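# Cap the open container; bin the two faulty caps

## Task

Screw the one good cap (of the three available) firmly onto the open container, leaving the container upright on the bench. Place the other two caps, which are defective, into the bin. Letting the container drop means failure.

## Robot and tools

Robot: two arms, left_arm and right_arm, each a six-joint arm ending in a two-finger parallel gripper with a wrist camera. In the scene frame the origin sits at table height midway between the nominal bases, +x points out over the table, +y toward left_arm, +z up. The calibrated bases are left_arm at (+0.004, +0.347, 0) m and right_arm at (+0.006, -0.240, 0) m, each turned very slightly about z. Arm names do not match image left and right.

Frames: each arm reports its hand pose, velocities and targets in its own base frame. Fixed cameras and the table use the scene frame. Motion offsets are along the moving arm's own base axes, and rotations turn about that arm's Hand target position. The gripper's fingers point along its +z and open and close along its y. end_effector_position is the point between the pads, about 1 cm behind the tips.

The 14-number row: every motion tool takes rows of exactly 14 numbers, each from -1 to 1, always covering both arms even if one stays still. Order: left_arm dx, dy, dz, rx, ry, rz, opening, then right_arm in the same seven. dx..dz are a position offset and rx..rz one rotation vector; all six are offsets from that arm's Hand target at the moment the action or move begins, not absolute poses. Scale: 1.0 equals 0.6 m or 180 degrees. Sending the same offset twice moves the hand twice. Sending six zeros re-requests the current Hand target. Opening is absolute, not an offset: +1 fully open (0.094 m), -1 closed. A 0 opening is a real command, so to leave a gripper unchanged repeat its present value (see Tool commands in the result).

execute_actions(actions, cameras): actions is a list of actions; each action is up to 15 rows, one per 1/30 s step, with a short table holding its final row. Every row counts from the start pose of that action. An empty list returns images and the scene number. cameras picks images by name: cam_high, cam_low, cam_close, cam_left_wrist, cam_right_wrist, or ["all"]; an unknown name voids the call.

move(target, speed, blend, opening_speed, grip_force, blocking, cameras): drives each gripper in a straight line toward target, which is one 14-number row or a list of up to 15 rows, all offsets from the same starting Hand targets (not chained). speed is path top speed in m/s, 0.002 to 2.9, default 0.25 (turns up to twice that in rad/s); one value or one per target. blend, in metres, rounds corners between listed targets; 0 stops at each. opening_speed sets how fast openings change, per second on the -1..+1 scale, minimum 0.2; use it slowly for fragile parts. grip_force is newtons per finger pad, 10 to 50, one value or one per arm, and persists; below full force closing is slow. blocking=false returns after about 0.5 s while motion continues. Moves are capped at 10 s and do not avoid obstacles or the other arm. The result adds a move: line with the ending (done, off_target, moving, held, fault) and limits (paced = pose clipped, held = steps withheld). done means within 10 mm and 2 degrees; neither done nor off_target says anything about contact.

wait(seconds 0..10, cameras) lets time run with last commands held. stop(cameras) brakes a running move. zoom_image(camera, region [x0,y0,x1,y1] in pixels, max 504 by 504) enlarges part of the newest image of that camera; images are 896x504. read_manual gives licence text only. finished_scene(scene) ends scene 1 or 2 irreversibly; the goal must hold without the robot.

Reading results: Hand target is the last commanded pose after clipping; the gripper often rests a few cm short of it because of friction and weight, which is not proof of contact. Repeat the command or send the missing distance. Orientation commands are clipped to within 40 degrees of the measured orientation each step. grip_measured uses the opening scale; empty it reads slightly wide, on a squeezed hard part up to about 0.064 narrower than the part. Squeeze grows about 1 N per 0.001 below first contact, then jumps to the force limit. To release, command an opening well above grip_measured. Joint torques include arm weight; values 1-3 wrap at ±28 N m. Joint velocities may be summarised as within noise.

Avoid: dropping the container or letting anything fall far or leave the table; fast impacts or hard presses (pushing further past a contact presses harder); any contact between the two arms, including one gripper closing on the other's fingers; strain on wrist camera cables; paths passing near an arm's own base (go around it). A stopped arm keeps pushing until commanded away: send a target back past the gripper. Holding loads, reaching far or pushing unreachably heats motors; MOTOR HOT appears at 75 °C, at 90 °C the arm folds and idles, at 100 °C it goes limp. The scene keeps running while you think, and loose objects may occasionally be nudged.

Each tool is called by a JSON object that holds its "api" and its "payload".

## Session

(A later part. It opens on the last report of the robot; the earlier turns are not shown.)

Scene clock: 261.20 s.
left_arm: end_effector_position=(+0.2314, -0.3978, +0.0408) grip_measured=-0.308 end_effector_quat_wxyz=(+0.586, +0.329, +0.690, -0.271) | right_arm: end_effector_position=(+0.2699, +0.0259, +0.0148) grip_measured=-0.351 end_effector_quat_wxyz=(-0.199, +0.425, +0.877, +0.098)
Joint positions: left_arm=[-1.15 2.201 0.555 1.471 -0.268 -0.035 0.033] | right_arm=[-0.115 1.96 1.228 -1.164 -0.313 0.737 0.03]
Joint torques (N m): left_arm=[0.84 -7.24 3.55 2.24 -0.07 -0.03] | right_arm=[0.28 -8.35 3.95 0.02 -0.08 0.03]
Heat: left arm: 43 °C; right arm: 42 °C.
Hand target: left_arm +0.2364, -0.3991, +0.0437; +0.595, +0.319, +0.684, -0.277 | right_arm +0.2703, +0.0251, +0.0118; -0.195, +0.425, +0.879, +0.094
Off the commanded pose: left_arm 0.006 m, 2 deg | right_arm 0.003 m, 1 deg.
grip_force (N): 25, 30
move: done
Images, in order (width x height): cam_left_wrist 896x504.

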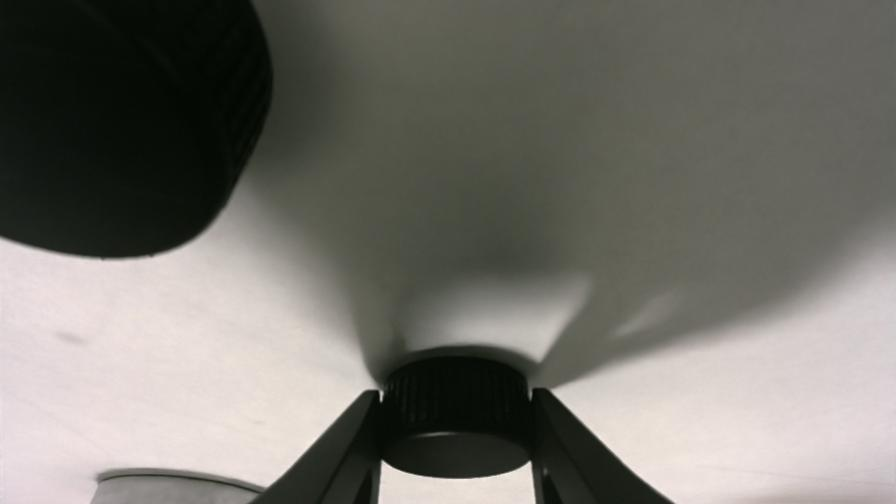

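{"api": "move", "payload": {"target": [[0, 0, 0, 0, 0, 0, -0.4, 0, 0, 0.1833, 0, 0, 0, -0.42], [0, 0, 0, 0, 0, 0, -0.4, -0.0947, 0.2648, 0.1887, 0, 0, 0, -0.42], [0, 0, 0, 0, 0, 0, -0.4, -0.0997, 0.2748, 0.152, 0, 0, 0, -0.42]], "speed": [0.1, 0.15, 0.06], "blend": [0.03, 0.0, 0.0], "cameras": ["cam_close", "cam_right_wrist", "cam_left_wrist"]}}

{"api": "zoom_image", "payload": {"camera": "cam_left_wrist", "region": [340, 150, 580, 390]}}

{"api": "zoom_image", "payload": {"camera": "cam_close", "region": [350, 170, 430, 260]}}

{"api": "zoom_image", "payload": {"camera": "cam_right_wrist", "region": [280, 0, 640, 360]}}

Scene clock: 265.70 s.
left_arm: end_effector_position=(+0.2314, -0.3978, +0.0408) grip_measured=-0.308 end_effector_quat_wxyz=(+0.586, +0.329, +0.690, -0.271) | right_arm: end_effector_position=(+0.2112, +0.1868, +0.0960) grip_measured=-0.352 end_effector_quat_wxyz=(-0.203, +0.427, +0.877, +0.078)
Joint positions: left_arm=[-1.15 2.201 0.555 1.471 -0.268 -0.035 0.033] | right_arm=[0.457 1.71 1.266 -1.261 -0.419 1.335 0.03]
Joint torques (N m): left_arm=[0.85 -7.23 3.55 2.25 -0.06 -0.03] | right_arm=[0.64 -10.18 4.66 0.29 -0.32 0.1]
Heat: left arm: 43 °C; right arm: 43 °C.
Hand target: left_arm +0.2364, -0.3991, +0.0437; +0.595, +0.319, +0.684, -0.277 | right_arm +0.2105, +0.1899, +0.1029; -0.195, +0.425, +0.879, +0.094
Off the commanded pose: left_arm 0.006 m, 2 deg | right_arm 0.008 m, 2 deg.
grip_force (N): 25, 30
move: done
Images, in order (width x height): cam_close 896x504, cam_left_wrist 896x504, cam_right_wrist 896x504.

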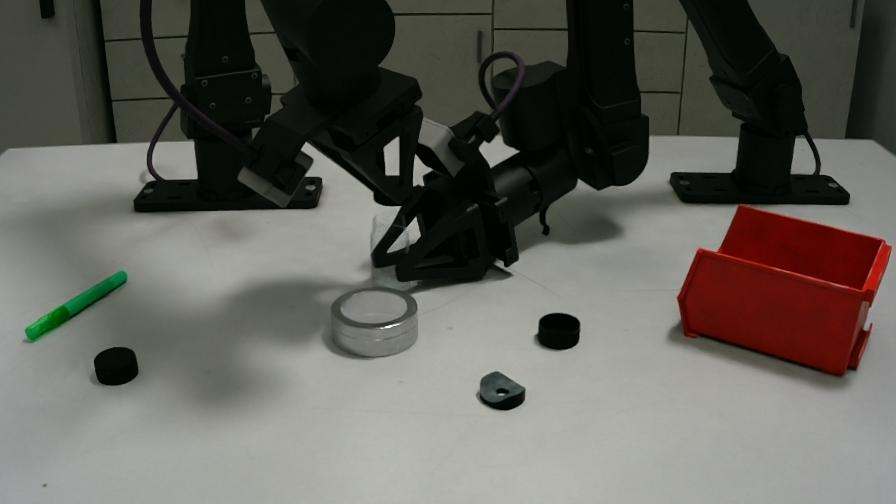

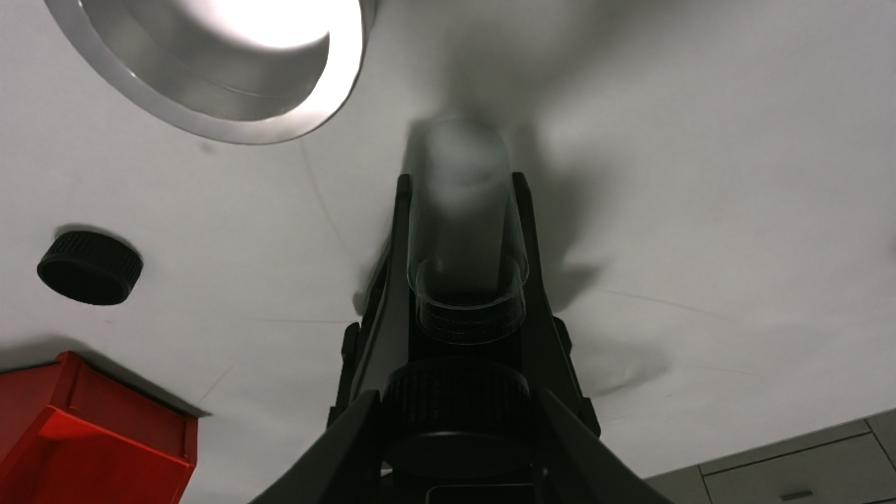

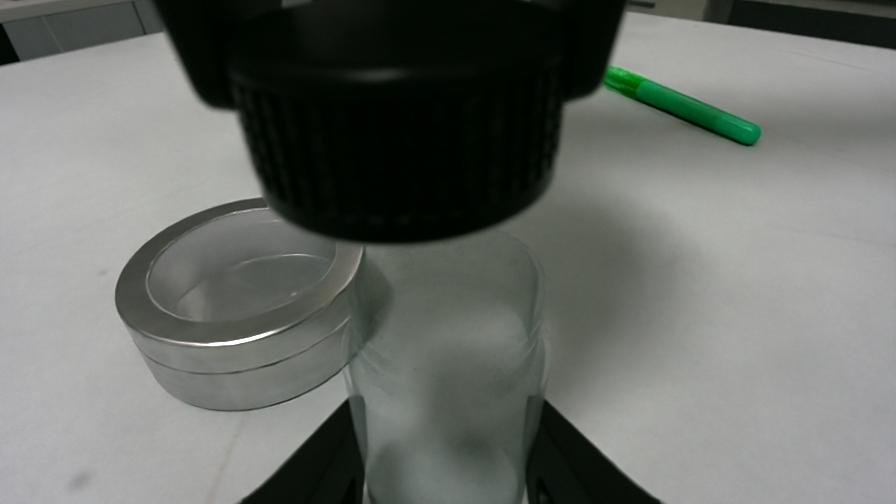

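Scaled by 2.100.

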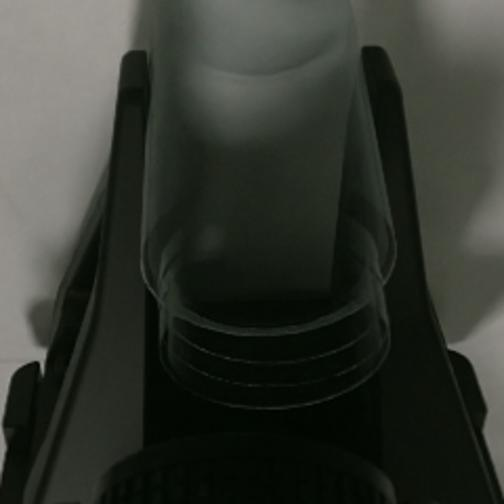

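Scaled by 5.600.

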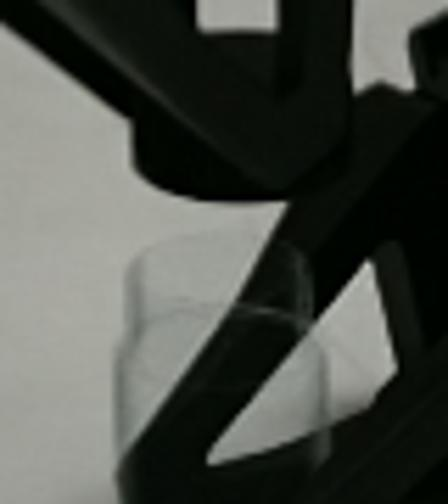

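Scaled by 1.400.

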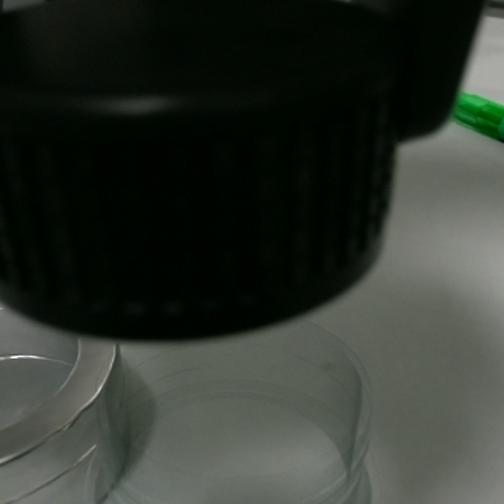

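{"api": "move", "payload": {"target": [0, 0, 0, 0, 0, 0, -0.4, -0.0052, -0.006, -0.02, 0, 0, 0, -0.42], "speed": 0.04, "cameras": ["cam_close", "cam_right_wrist", "cam_left_wrist"]}}

{"api": "zoom_image", "payload": {"camera": "cam_left_wrist", "region": [340, 190, 580, 430]}}

{"api": "zoom_image", "payload": {"camera": "cam_close", "region": [350, 180, 430, 260]}}

{"api": "zoom_image", "payload": {"camera": "cam_right_wrist", "region": [280, 40, 640, 400]}}

Scene clock: 267.43 s.
left_arm: end_effector_position=(+0.2314, -0.3978, +0.0408) grip_measured=-0.308 end_effector_quat_wxyz=(+0.586, +0.329, +0.690, -0.271) | right_arm: end_effector_position=(+0.2062, +0.1843, +0.0825) grip_measured=-0.352 end_effector_quat_wxyz=(-0.206, +0.428, +0.877, +0.074)
Joint positions: left_arm=[-1.15 2.201 0.555 1.471 -0.268 -0.035 0.033] | right_arm=[0.457 1.71 1.21 -1.215 -0.419 1.336 0.03]
Joint torques (N m): left_arm=[0.83 -7.23 3.54 2.25 -0.07 -0.03] | right_arm=[0.06 -10.7 4.62 0.26 -0.31 0.02]
Heat: left arm: 43 °C; right arm: 42 °C.
Hand target: left_arm +0.2364, -0.3991, +0.0437; +0.595, +0.319, +0.684, -0.277 | right_arm +0.2074, +0.1863, +0.0910; -0.195, +0.425, +0.879, +0.094
Off the commanded pose: left_arm 0.006 m, 2 deg | right_arm 0.009 m, 3 deg.
grip_force (N): 25, 30
move: off_target (right_arm)
Images, in order (width x height): cam_close 896x504, cam_left_wrist 896x504, cam_right_wrist 896x504.

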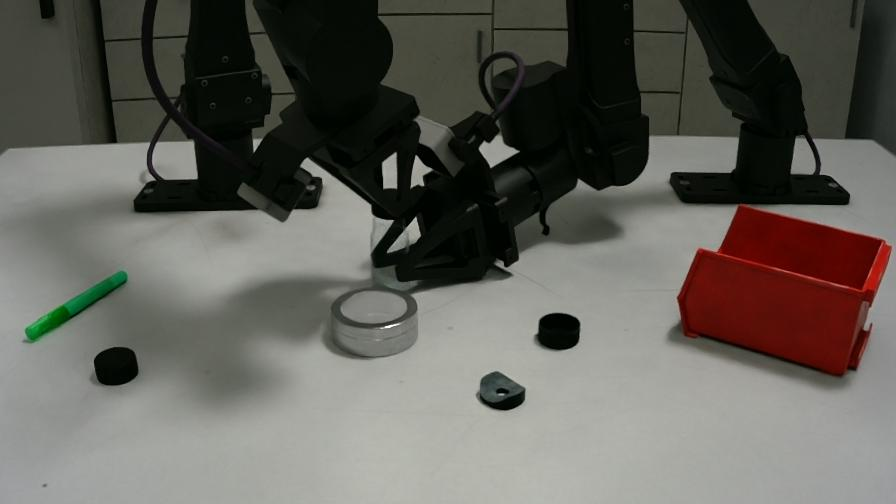

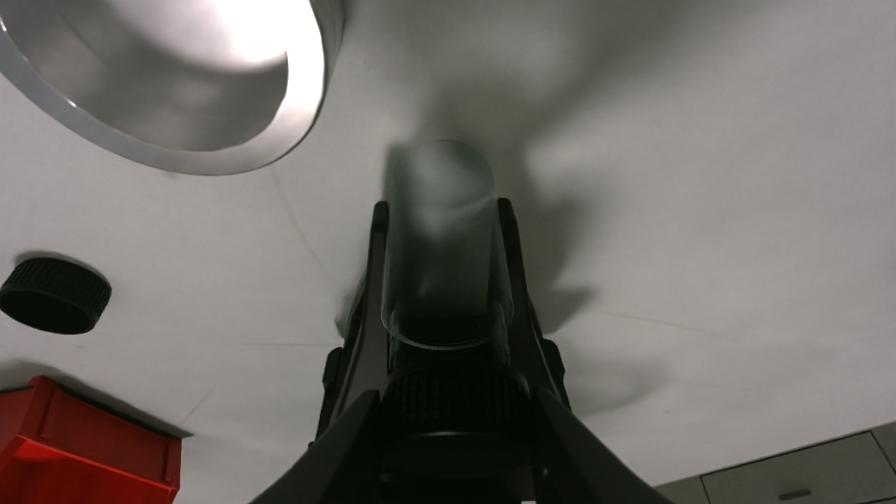

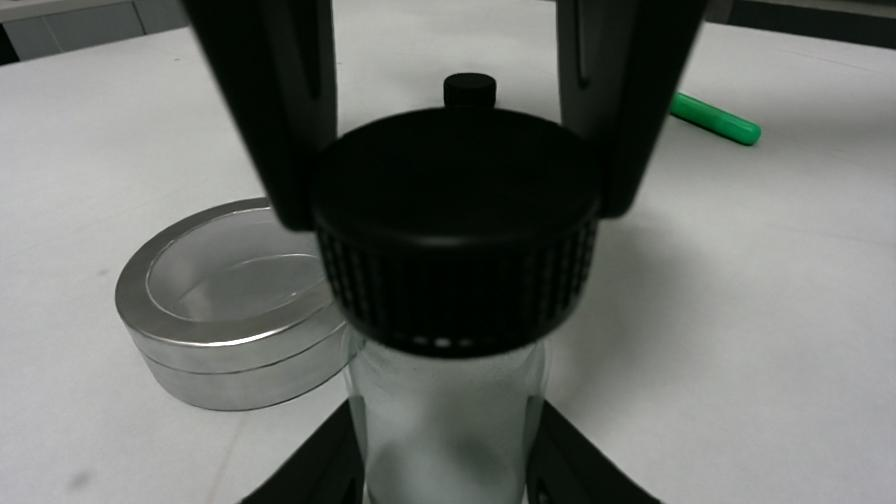

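Scaled by 2.100.

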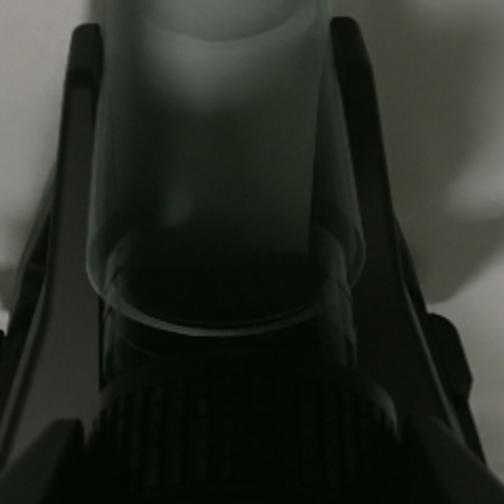

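Scaled by 6.300.

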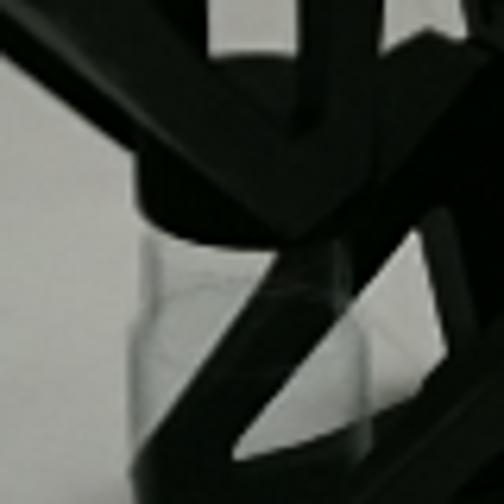

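Scaled by 1.400.

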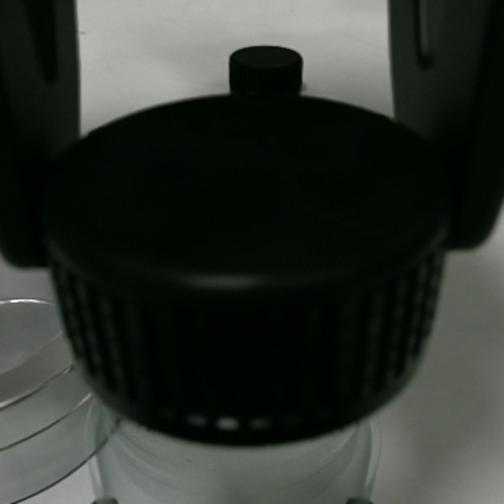

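{"api": "move", "payload": {"target": [0, 0, 0, 0, 0, 0, -0.4, 0.005, -0.0025, -0.003, 0, 0, 0, -0.42], "speed": 0.03, "cameras": ["cam_close", "cam_right_wrist", "cam_left_wrist"]}}

{"api": "zoom_image", "payload": {"camera": "cam_left_wrist", "region": [340, 190, 580, 430]}}

{"api": "zoom_image", "payload": {"camera": "cam_close", "region": [350, 180, 430, 260]}}

{"api": "zoom_image", "payload": {"camera": "cam_right_wrist", "region": [280, 40, 640, 400]}}

Scene clock: 269.57 s.
left_arm: end_effector_position=(+0.2314, -0.3978, +0.0408) grip_measured=-0.308 end_effector_quat_wxyz=(+0.586, +0.329, +0.690, -0.271) | right_arm: end_effector_position=(+0.2068, +0.1846, +0.0825) grip_measured=-0.352 end_effector_quat_wxyz=(-0.205, +0.426, +0.878, +0.076)
Joint positions: left_arm=[-1.15 2.201 0.555 1.471 -0.268 -0.035 0.033] | right_arm=[0.457 1.71 1.21 -1.212 -0.419 1.33 0.03]
Joint torques (N m): left_arm=[0.87 -7.21 3.56 2.25 -0.07 -0.02] | right_arm=[-0.73 -9.8 4.94 0.29 -0.3 -0.01]
Heat: left arm: 43 °C; right arm: 42 °C.
Hand target: left_arm +0.2364, -0.3991, +0.0437; +0.595, +0.319, +0.684, -0.277 | right_arm +0.2104, +0.1848, +0.0892; -0.195, +0.425, +0.879, +0.094
Off the commanded pose: left_arm 0.006 m, 2 deg | right_arm 0.008 m, 2 deg.
grip_force (N): 25, 30
move: done
Images, in order (width x height): cam_close 896x504, cam_left_wrist 896x504, cam_right_wrist 896x504.

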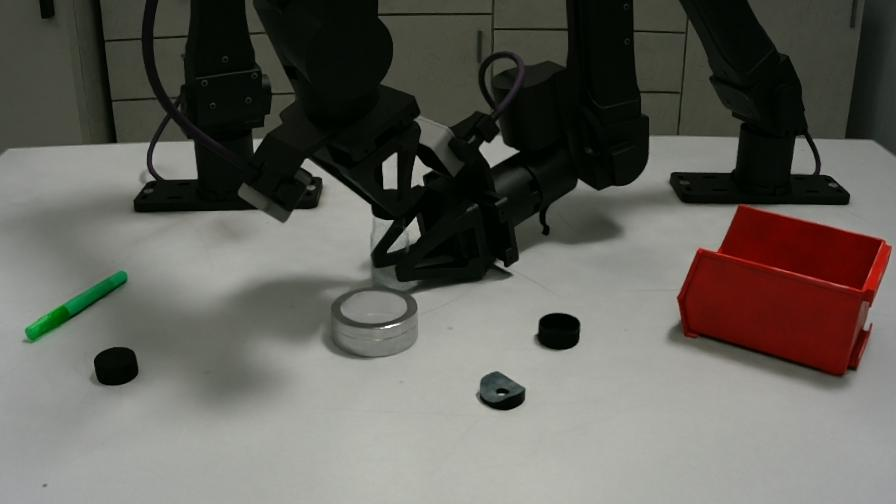

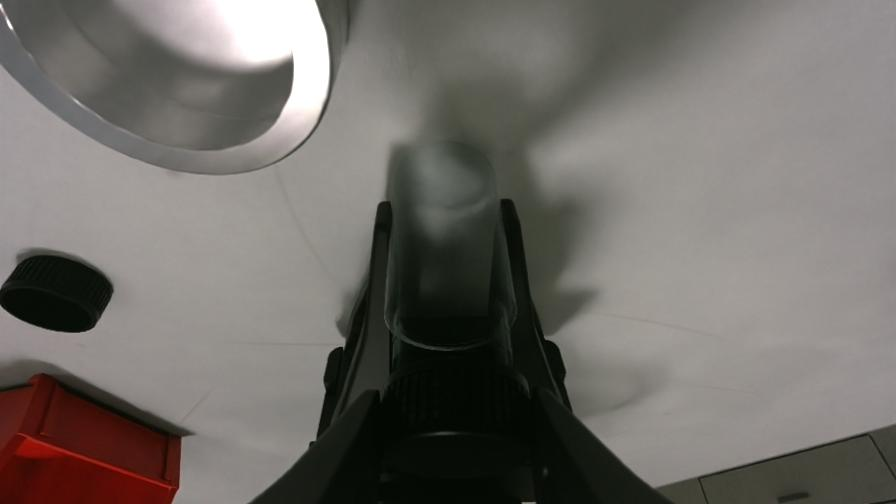

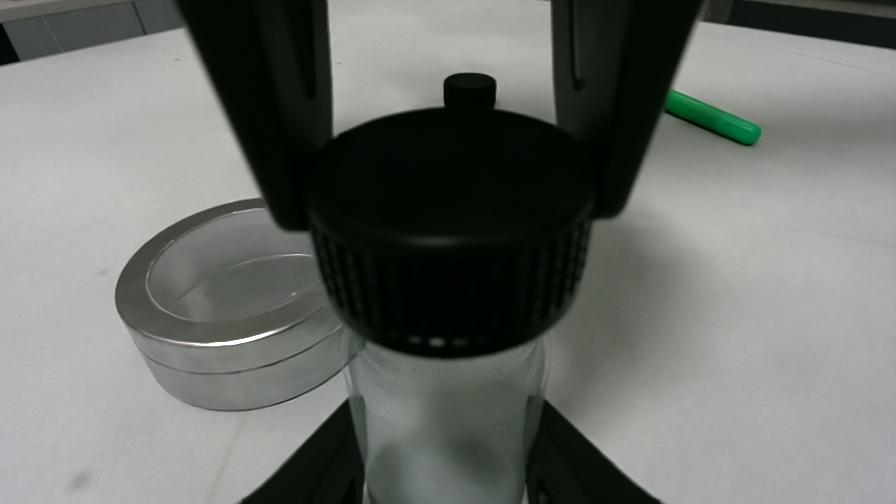

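Scaled by 2.100.

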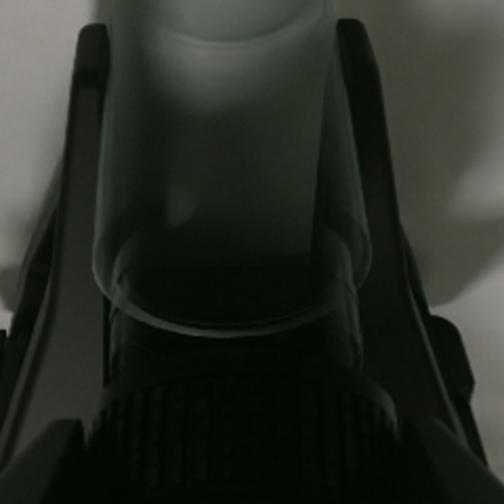

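Scaled by 6.300.

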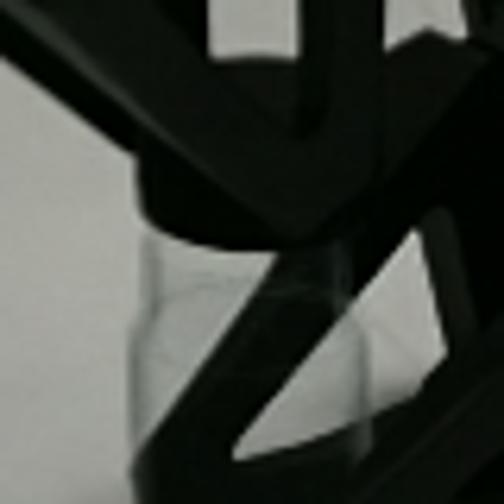

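Scaled by 1.400.

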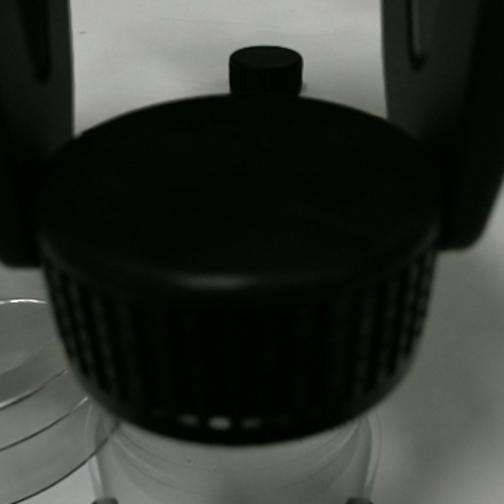

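{"api": "move", "payload": {"target": [0, 0, 0, 0, 0, 0, -0.4, 0.004, -0.004, 0.0, 0, 0, 0, -0.42], "speed": 0.03, "cameras": ["cam_close", "cam_right_wrist", "cam_left_wrist"]}}

{"api": "zoom_image", "payload": {"camera": "cam_left_wrist", "region": [340, 190, 580, 430]}}

{"api": "zoom_image", "payload": {"camera": "cam_close", "region": [350, 180, 430, 260]}}

{"api": "zoom_image", "payload": {"camera": "cam_right_wrist", "region": [280, 40, 640, 400]}}

Scene clock: 270.90 s.
left_arm: end_effector_position=(+0.2314, -0.3978, +0.0408) grip_measured=-0.308 end_effector_quat_wxyz=(+0.586, +0.329, +0.690, -0.271) | right_arm: end_effector_position=(+0.2089, +0.1822, +0.0824) grip_measured=-0.352 end_effector_quat_wxyz=(-0.204, +0.426, +0.878, +0.078)
Joint positions: left_arm=[-1.15 2.201 0.555 1.471 -0.268 -0.035 0.033] | right_arm=[0.446 1.71 1.21 -1.211 -0.419 1.319 0.03]
Joint torques (N m): left_arm=[0.84 -7.23 3.54 2.25 -0.07 -0.02] | right_arm=[-0.73 -9.24 5.38 0.23 -0.27 -0.05]
Heat: left arm: 43 °C; right arm: 42 °C.
Hand target: left_arm +0.2364, -0.3991, +0.0437; +0.595, +0.319, +0.684, -0.277 | right_arm +0.2128, +0.1825, +0.0892; -0.195, +0.425, +0.879, +0.094
Off the commanded pose: left_arm 0.006 m, 2 deg | right_arm 0.008 m, 2 deg.
grip_force (N): 25, 30
move: done
Images, in order (width x height): cam_close 896x504, cam_left_wrist 896x504, cam_right_wrist 896x504.

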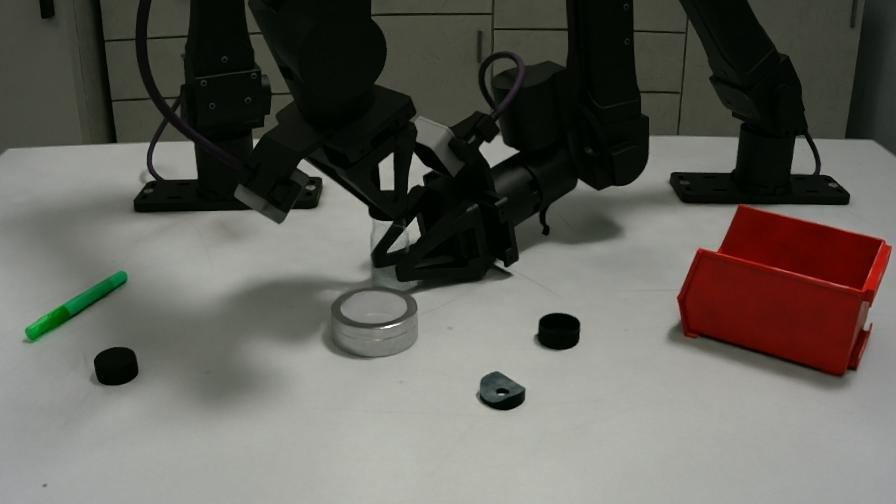

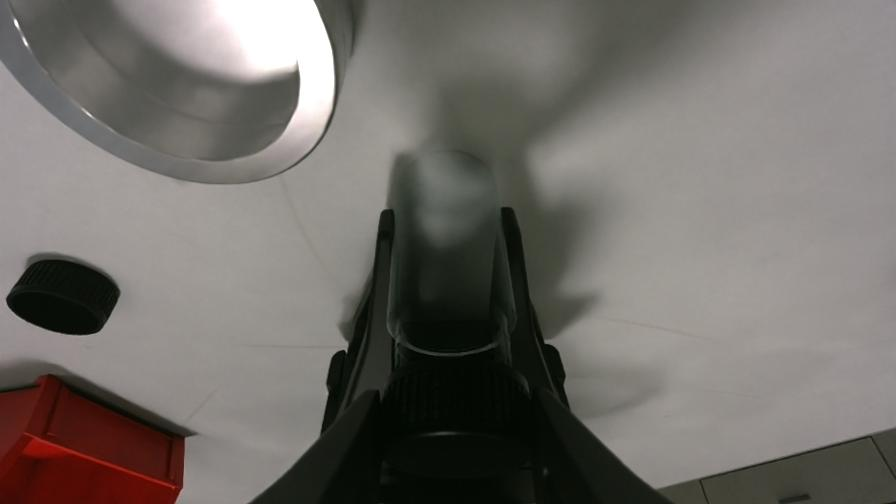

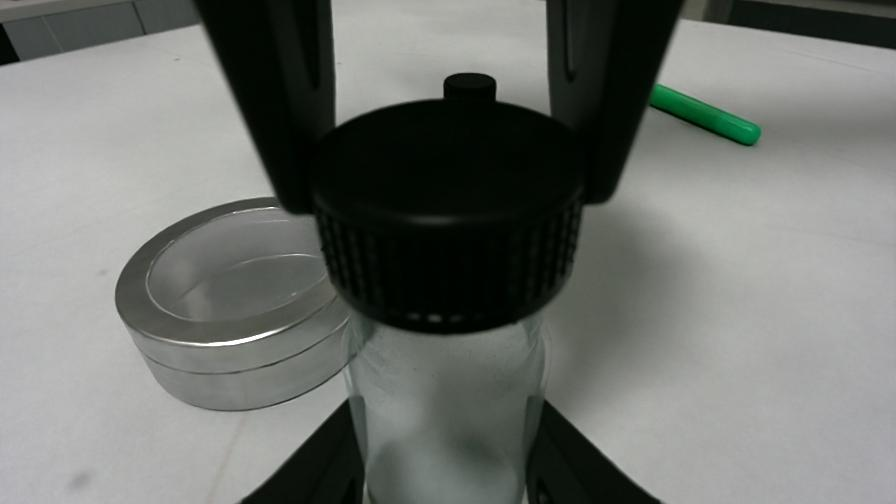

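Scaled by 2.100.

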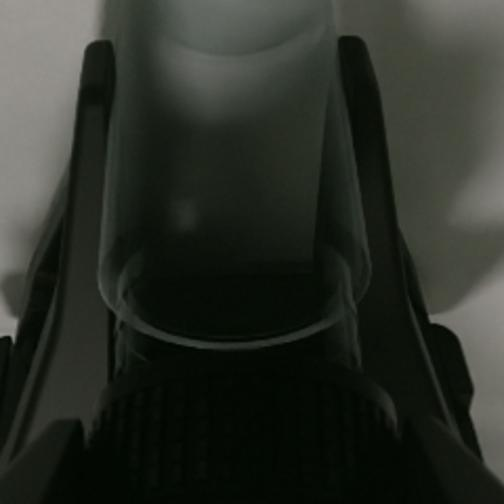

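Scaled by 6.300.

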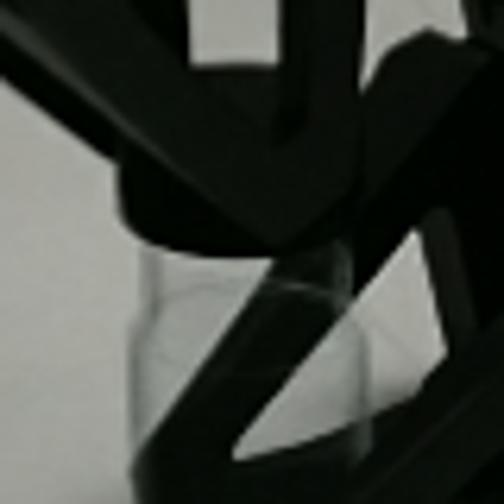

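Scaled by 1.400.

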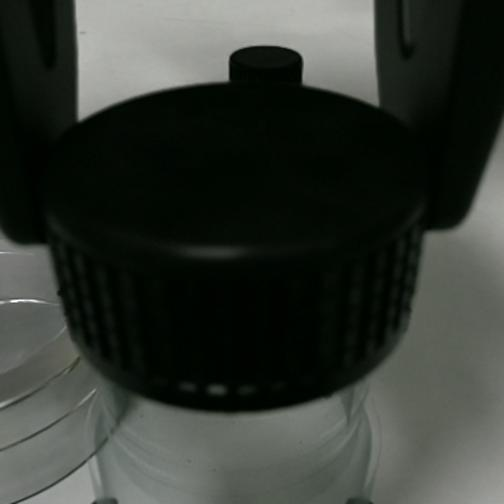

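{"api": "move", "payload": {"target": [0, 0, 0, 0, 0, 0, -0.4, 0.0, 0.002, -0.007, 0, 0, 0, -0.42], "speed": 0.03, "cameras": ["cam_close", "cam_right_wrist", "cam_left_wrist"]}}

{"api": "zoom_image", "payload": {"camera": "cam_close", "region": [350, 180, 430, 260]}}

{"api": "zoom_image", "payload": {"camera": "cam_right_wrist", "region": [280, 70, 640, 430]}}

Scene clock: 272.60 s.
left_arm: end_effector_position=(+0.2314, -0.3978, +0.0408) grip_measured=-0.308 end_effector_quat_wxyz=(+0.586, +0.329, +0.690, -0.271) | right_arm: end_effector_position=(+0.2113, +0.1834, +0.0821) grip_measured=-0.352 end_effector_quat_wxyz=(-0.200, +0.424, +0.879, +0.083)
Joint positions: left_arm=[-1.15 2.201 0.555 1.471 -0.268 -0.035 0.033] | right_arm=[0.446 1.71 1.21 -1.2 -0.419 1.318 0.03]
Joint torques (N m): left_arm=[0.84 -7.23 3.55 2.25 -0.07 -0.02] | right_arm=[-0.39 -8.68 4.53 0.27 -0.29 0.02]
Heat: left arm: 43 °C; right arm: 42 °C.
Hand target: left_arm +0.2364, -0.3991, +0.0437; +0.595, +0.319, +0.684, -0.277 | right_arm +0.2128, +0.1836, +0.0850; -0.195, +0.425, +0.879, +0.094
Off the commanded pose: left_arm 0.006 m, 2 deg | right_arm 0.003 m, 1 deg.
grip_force (N): 25, 30
move: done
Images, in order (width x height): cam_close 896x504, cam_left_wrist 896x504, cam_right_wrist 896x504.

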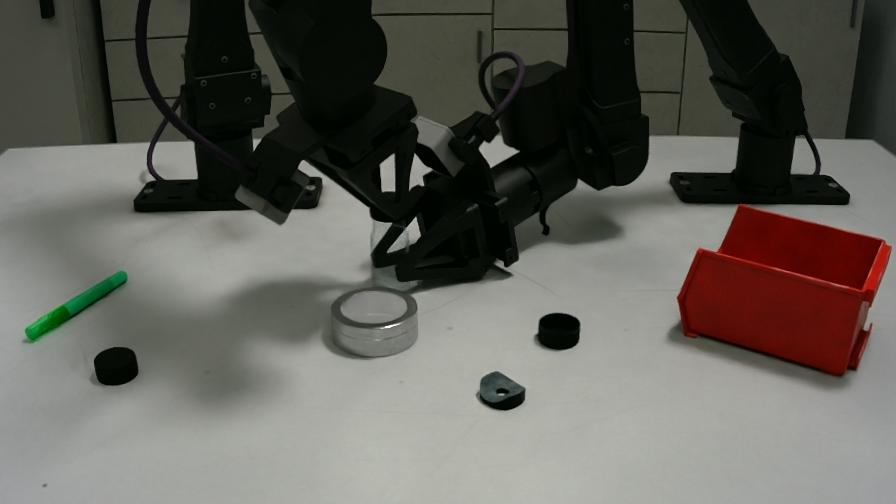

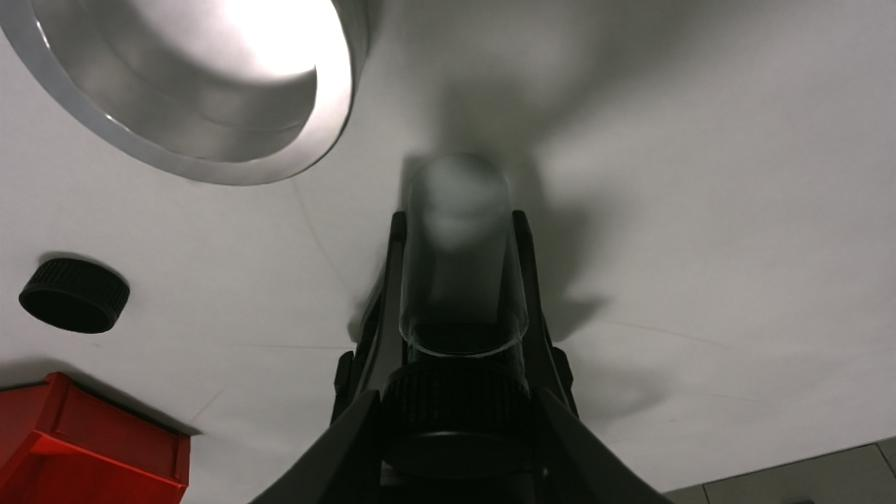

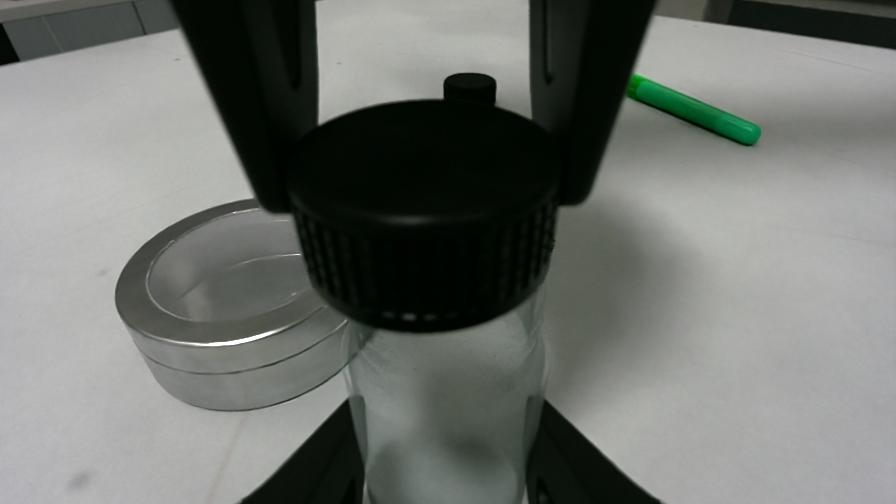

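Scaled by 6.300.

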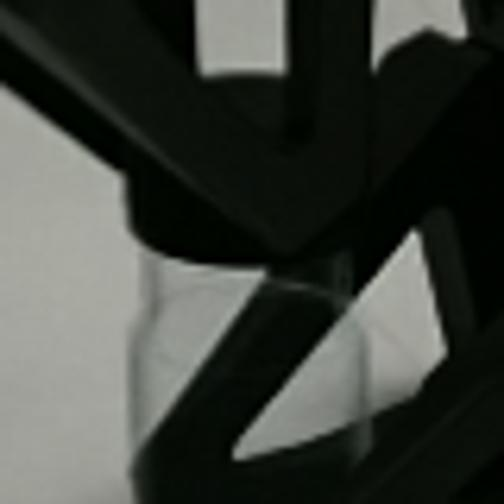

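Scaled by 1.400.

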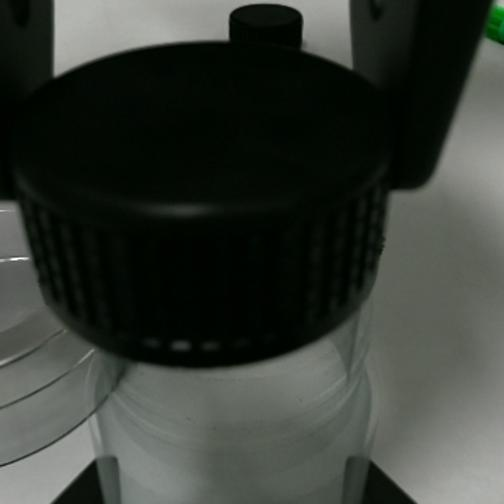

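{"api": "move", "payload": {"target": [0, 0, 0, 0, 0, 0, -0.4, -0.0083, -0.002, -0.01, 0, 0, 0, -0.42], "speed": 0.03, "cameras": ["cam_close", "cam_right_wrist", "cam_left_wrist"]}}

{"api": "zoom_image", "payload": {"camera": "cam_close", "region": [350, 180, 430, 260]}}

{"api": "zoom_image", "payload": {"camera": "cam_right_wrist", "region": [280, 70, 640, 430]}}

{"api": "zoom_image", "payload": {"camera": "cam_left_wrist", "region": [340, 190, 580, 430]}}

Scene clock: 274.03 s.
left_arm: end_effector_position=(+0.2314, -0.3978, +0.0408) grip_measured=-0.308 end_effector_quat_wxyz=(+0.586, +0.329, +0.690, -0.271) | right_arm: end_effector_position=(+0.2078, +0.1818, +0.0728) grip_measured=-0.352 end_effector_quat_wxyz=(-0.202, +0.425, +0.879, +0.081)
Joint positions: left_arm=[-1.15 2.201 0.555 1.471 -0.268 -0.035 0.033] | right_arm=[0.446 1.71 1.17 -1.166 -0.419 1.318 0.03]
Joint torques (N m): left_arm=[0.87 -7.23 3.54 2.25 -0.06 -0.03] | right_arm=[-0.06 -9.92 4.49 0.23 -0.29 0.06]
Heat: left arm: 43 °C; right arm: 42 °C.
Hand target: left_arm +0.2363, -0.3991, +0.0437; +0.595, +0.319, +0.684, -0.277 | right_arm +0.2078, +0.1824, +0.0790; -0.195, +0.425, +0.879, +0.094
Off the commanded pose: left_arm 0.006 m, 2 deg | right_arm 0.006 m, 2 deg.
grip_force (N): 25, 30
move: done
Images, in order (width x height): cam_close 896x504, cam_left_wrist 896x504, cam_right_wrist 896x504.

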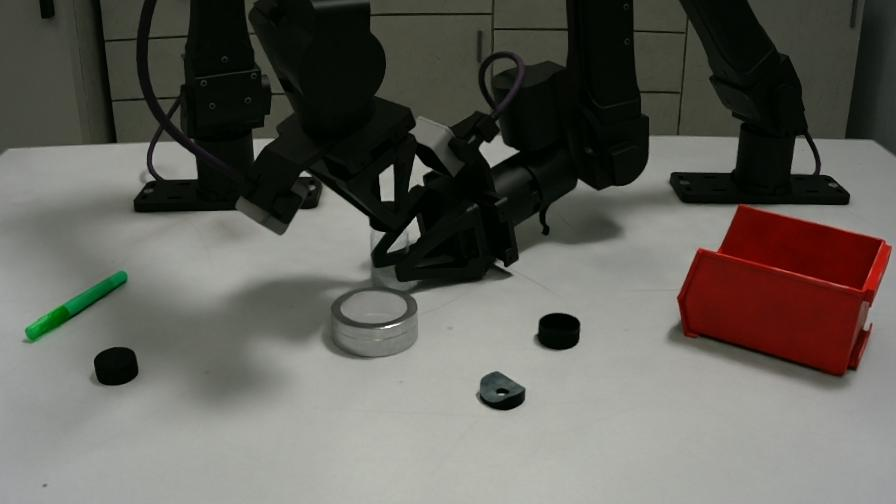

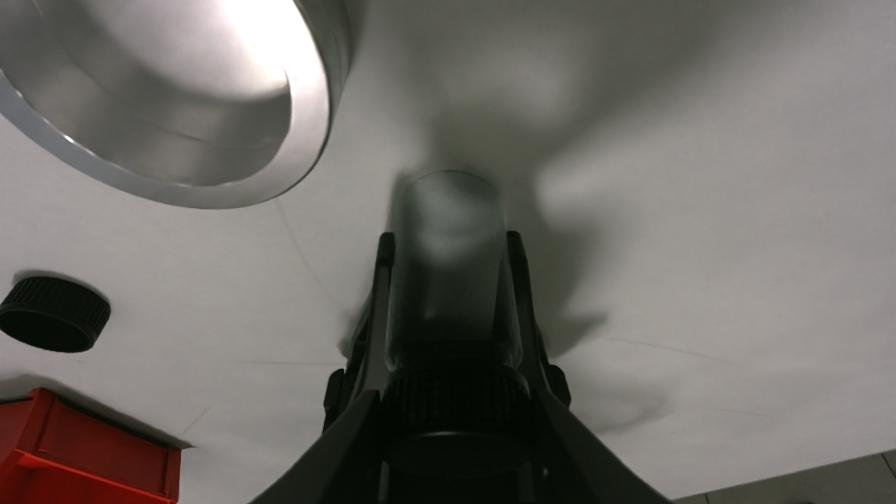

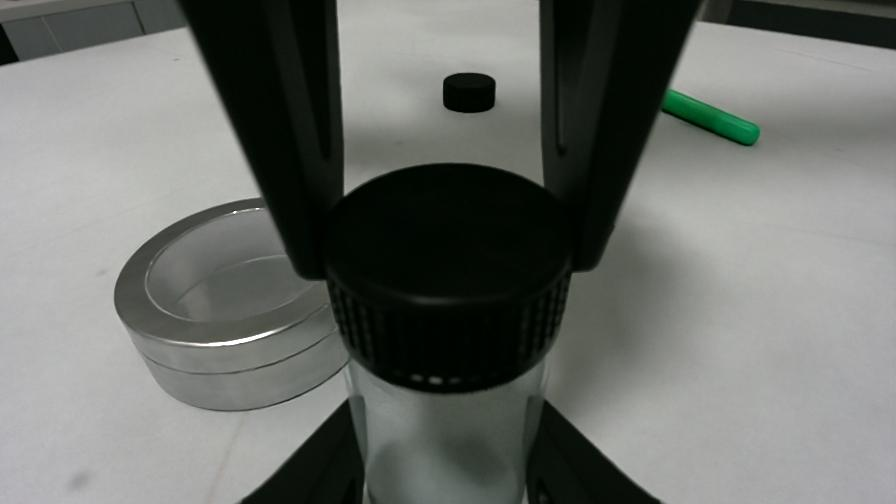

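Scaled by 6.300.

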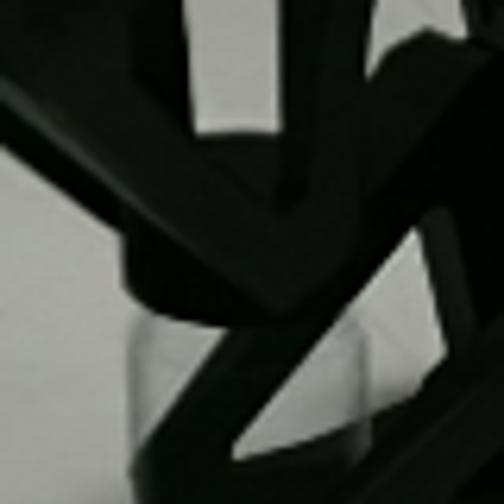

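Scaled by 1.400.

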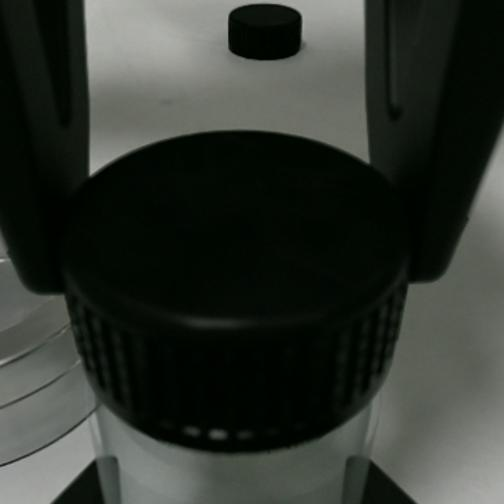

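Scaled by 2.100.

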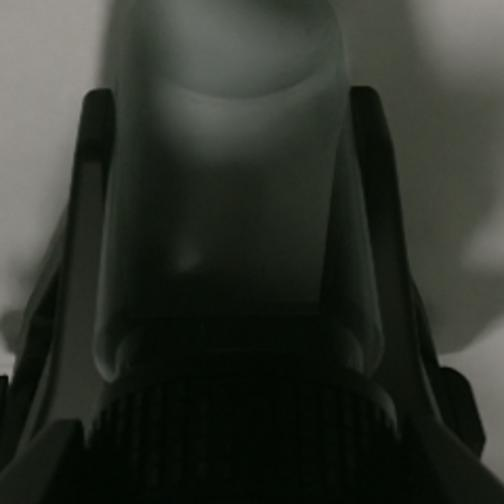

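{"api": "move", "payload": {"target": [0, 0, 0, 0, 0, 0, -0.4, 0, 0, -0.004, 0, 0, 0, -0.42], "speed": 0.02, "cameras": ["cam_right_wrist"]}}

{"api": "zoom_image", "payload": {"camera": "cam_right_wrist", "region": [280, 100, 640, 460]}}

Scene clock: 275.40 s.
left_arm: end_effector_position=(+0.2314, -0.3978, +0.0408) grip_measured=-0.308 end_effector_quat_wxyz=(+0.586, +0.329, +0.690, -0.271) | right_arm: end_effector_position=(+0.2084, +0.1822, +0.0715) grip_measured=-0.352 end_effector_quat_wxyz=(-0.201, +0.424, +0.879, +0.083)
Joint positions: left_arm=[-1.15 2.201 0.555 1.471 -0.268 -0.035 0.033] | right_arm=[0.446 1.71 1.165 -1.156 -0.42 1.318 0.03]
Joint torques (N m): left_arm=[0.84 -7.23 3.54 2.25 -0.07 -0.03] | right_arm=[-0.1 -9.61 4.33 0.24 -0.29 0.07]
Heat: left arm: 43 °C; right arm: 42 °C.
Hand target: left_arm +0.2363, -0.3991, +0.0437; +0.595, +0.319, +0.684, -0.277 | right_arm +0.2078, +0.1824, +0.0765; -0.195, +0.425, +0.879, +0.094
Off the commanded pose: left_arm 0.006 m, 2 deg | right_arm 0.005 m, 1 deg.
grip_force (N): 25, 30
move: done
Images, in order (width x height): cam_right_wrist 896x504.

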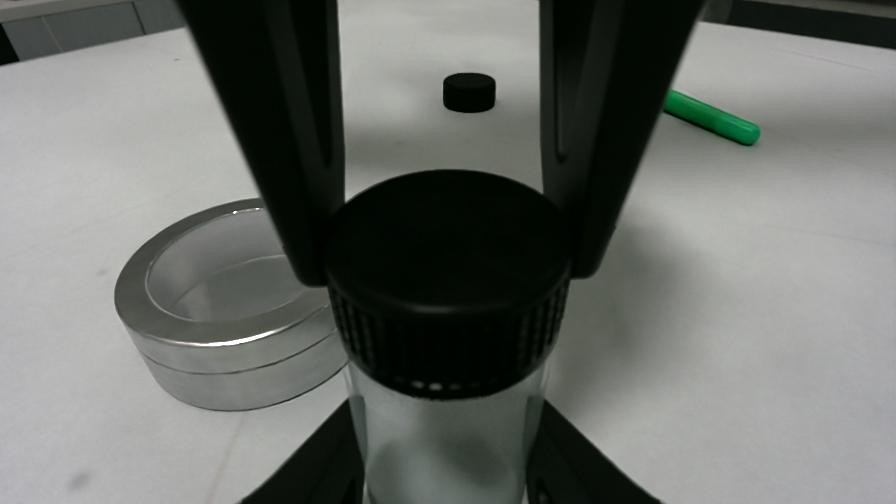

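Scaled by 1.400.

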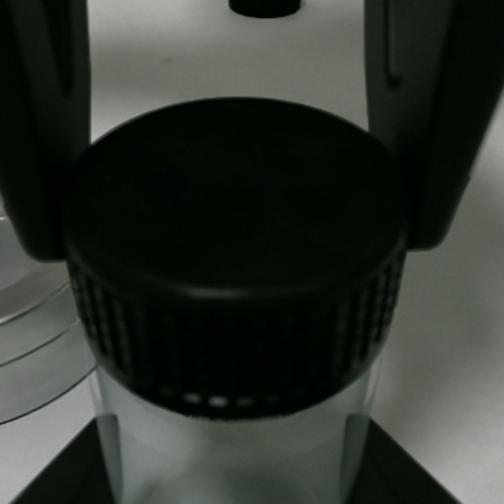

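{"api": "move", "payload": {"target": [0, 0, 0, 0, 0, 0, -0.4, 0, 0, -0.004, 0, 0, 0, -0.42], "speed": 0.02, "cameras": ["cam_right_wrist"]}}

{"api": "zoom_image", "payload": {"camera": "cam_right_wrist", "region": [280, 130, 640, 490]}}

Scene clock: 276.40 s.
left_arm: end_effector_position=(+0.2314, -0.3978, +0.0408) grip_measured=-0.308 end_effector_quat_wxyz=(+0.586, +0.329, +0.690, -0.271) | right_arm: end_effector_position=(+0.2075, +0.1832, +0.0711) grip_measured=-0.352 end_effector_quat_wxyz=(-0.204, +0.424, +0.878, +0.085)
Joint positions: left_arm=[-1.15 2.201 0.555 1.471 -0.268 -0.035 0.033] | right_arm=[0.446 1.71 1.162 -1.153 -0.428 1.318 0.03]
Joint torques (N m): left_arm=[0.87 -7.21 3.55 2.25 -0.06 -0.03] | right_arm=[-0.05 -9.35 4.03 0.31 -0.2 0.07]
Heat: left arm: 43 °C; right arm: 42 °C.
Hand target: left_arm +0.2363, -0.3991, +0.0437; +0.595, +0.319, +0.684, -0.277 | right_arm +0.2078, +0.1824, +0.0741; -0.195, +0.425, +0.879, +0.094
Off the commanded pose: left_arm 0.006 m, 2 deg | right_arm 0.003 m, 1 deg.
grip_force (N): 25, 30
move: done
Images, in order (width x height): cam_right_wrist 896x504.

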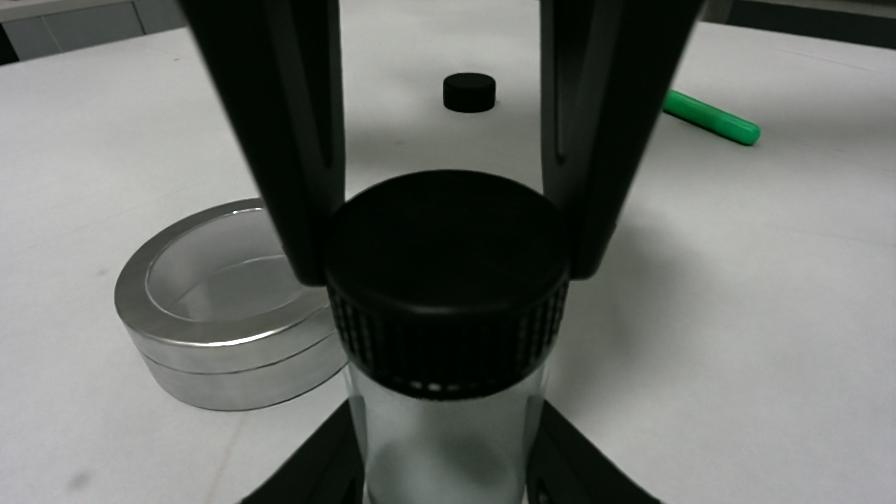

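Scaled by 1.400.

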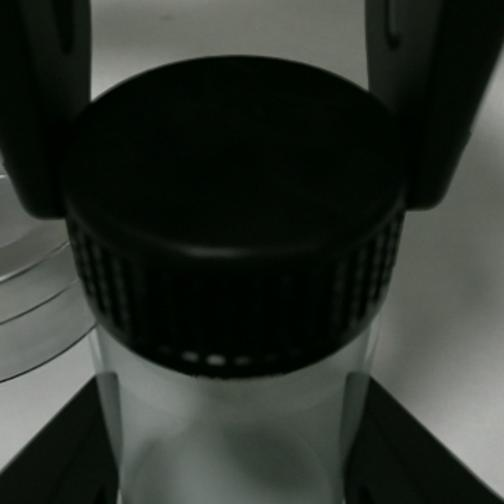

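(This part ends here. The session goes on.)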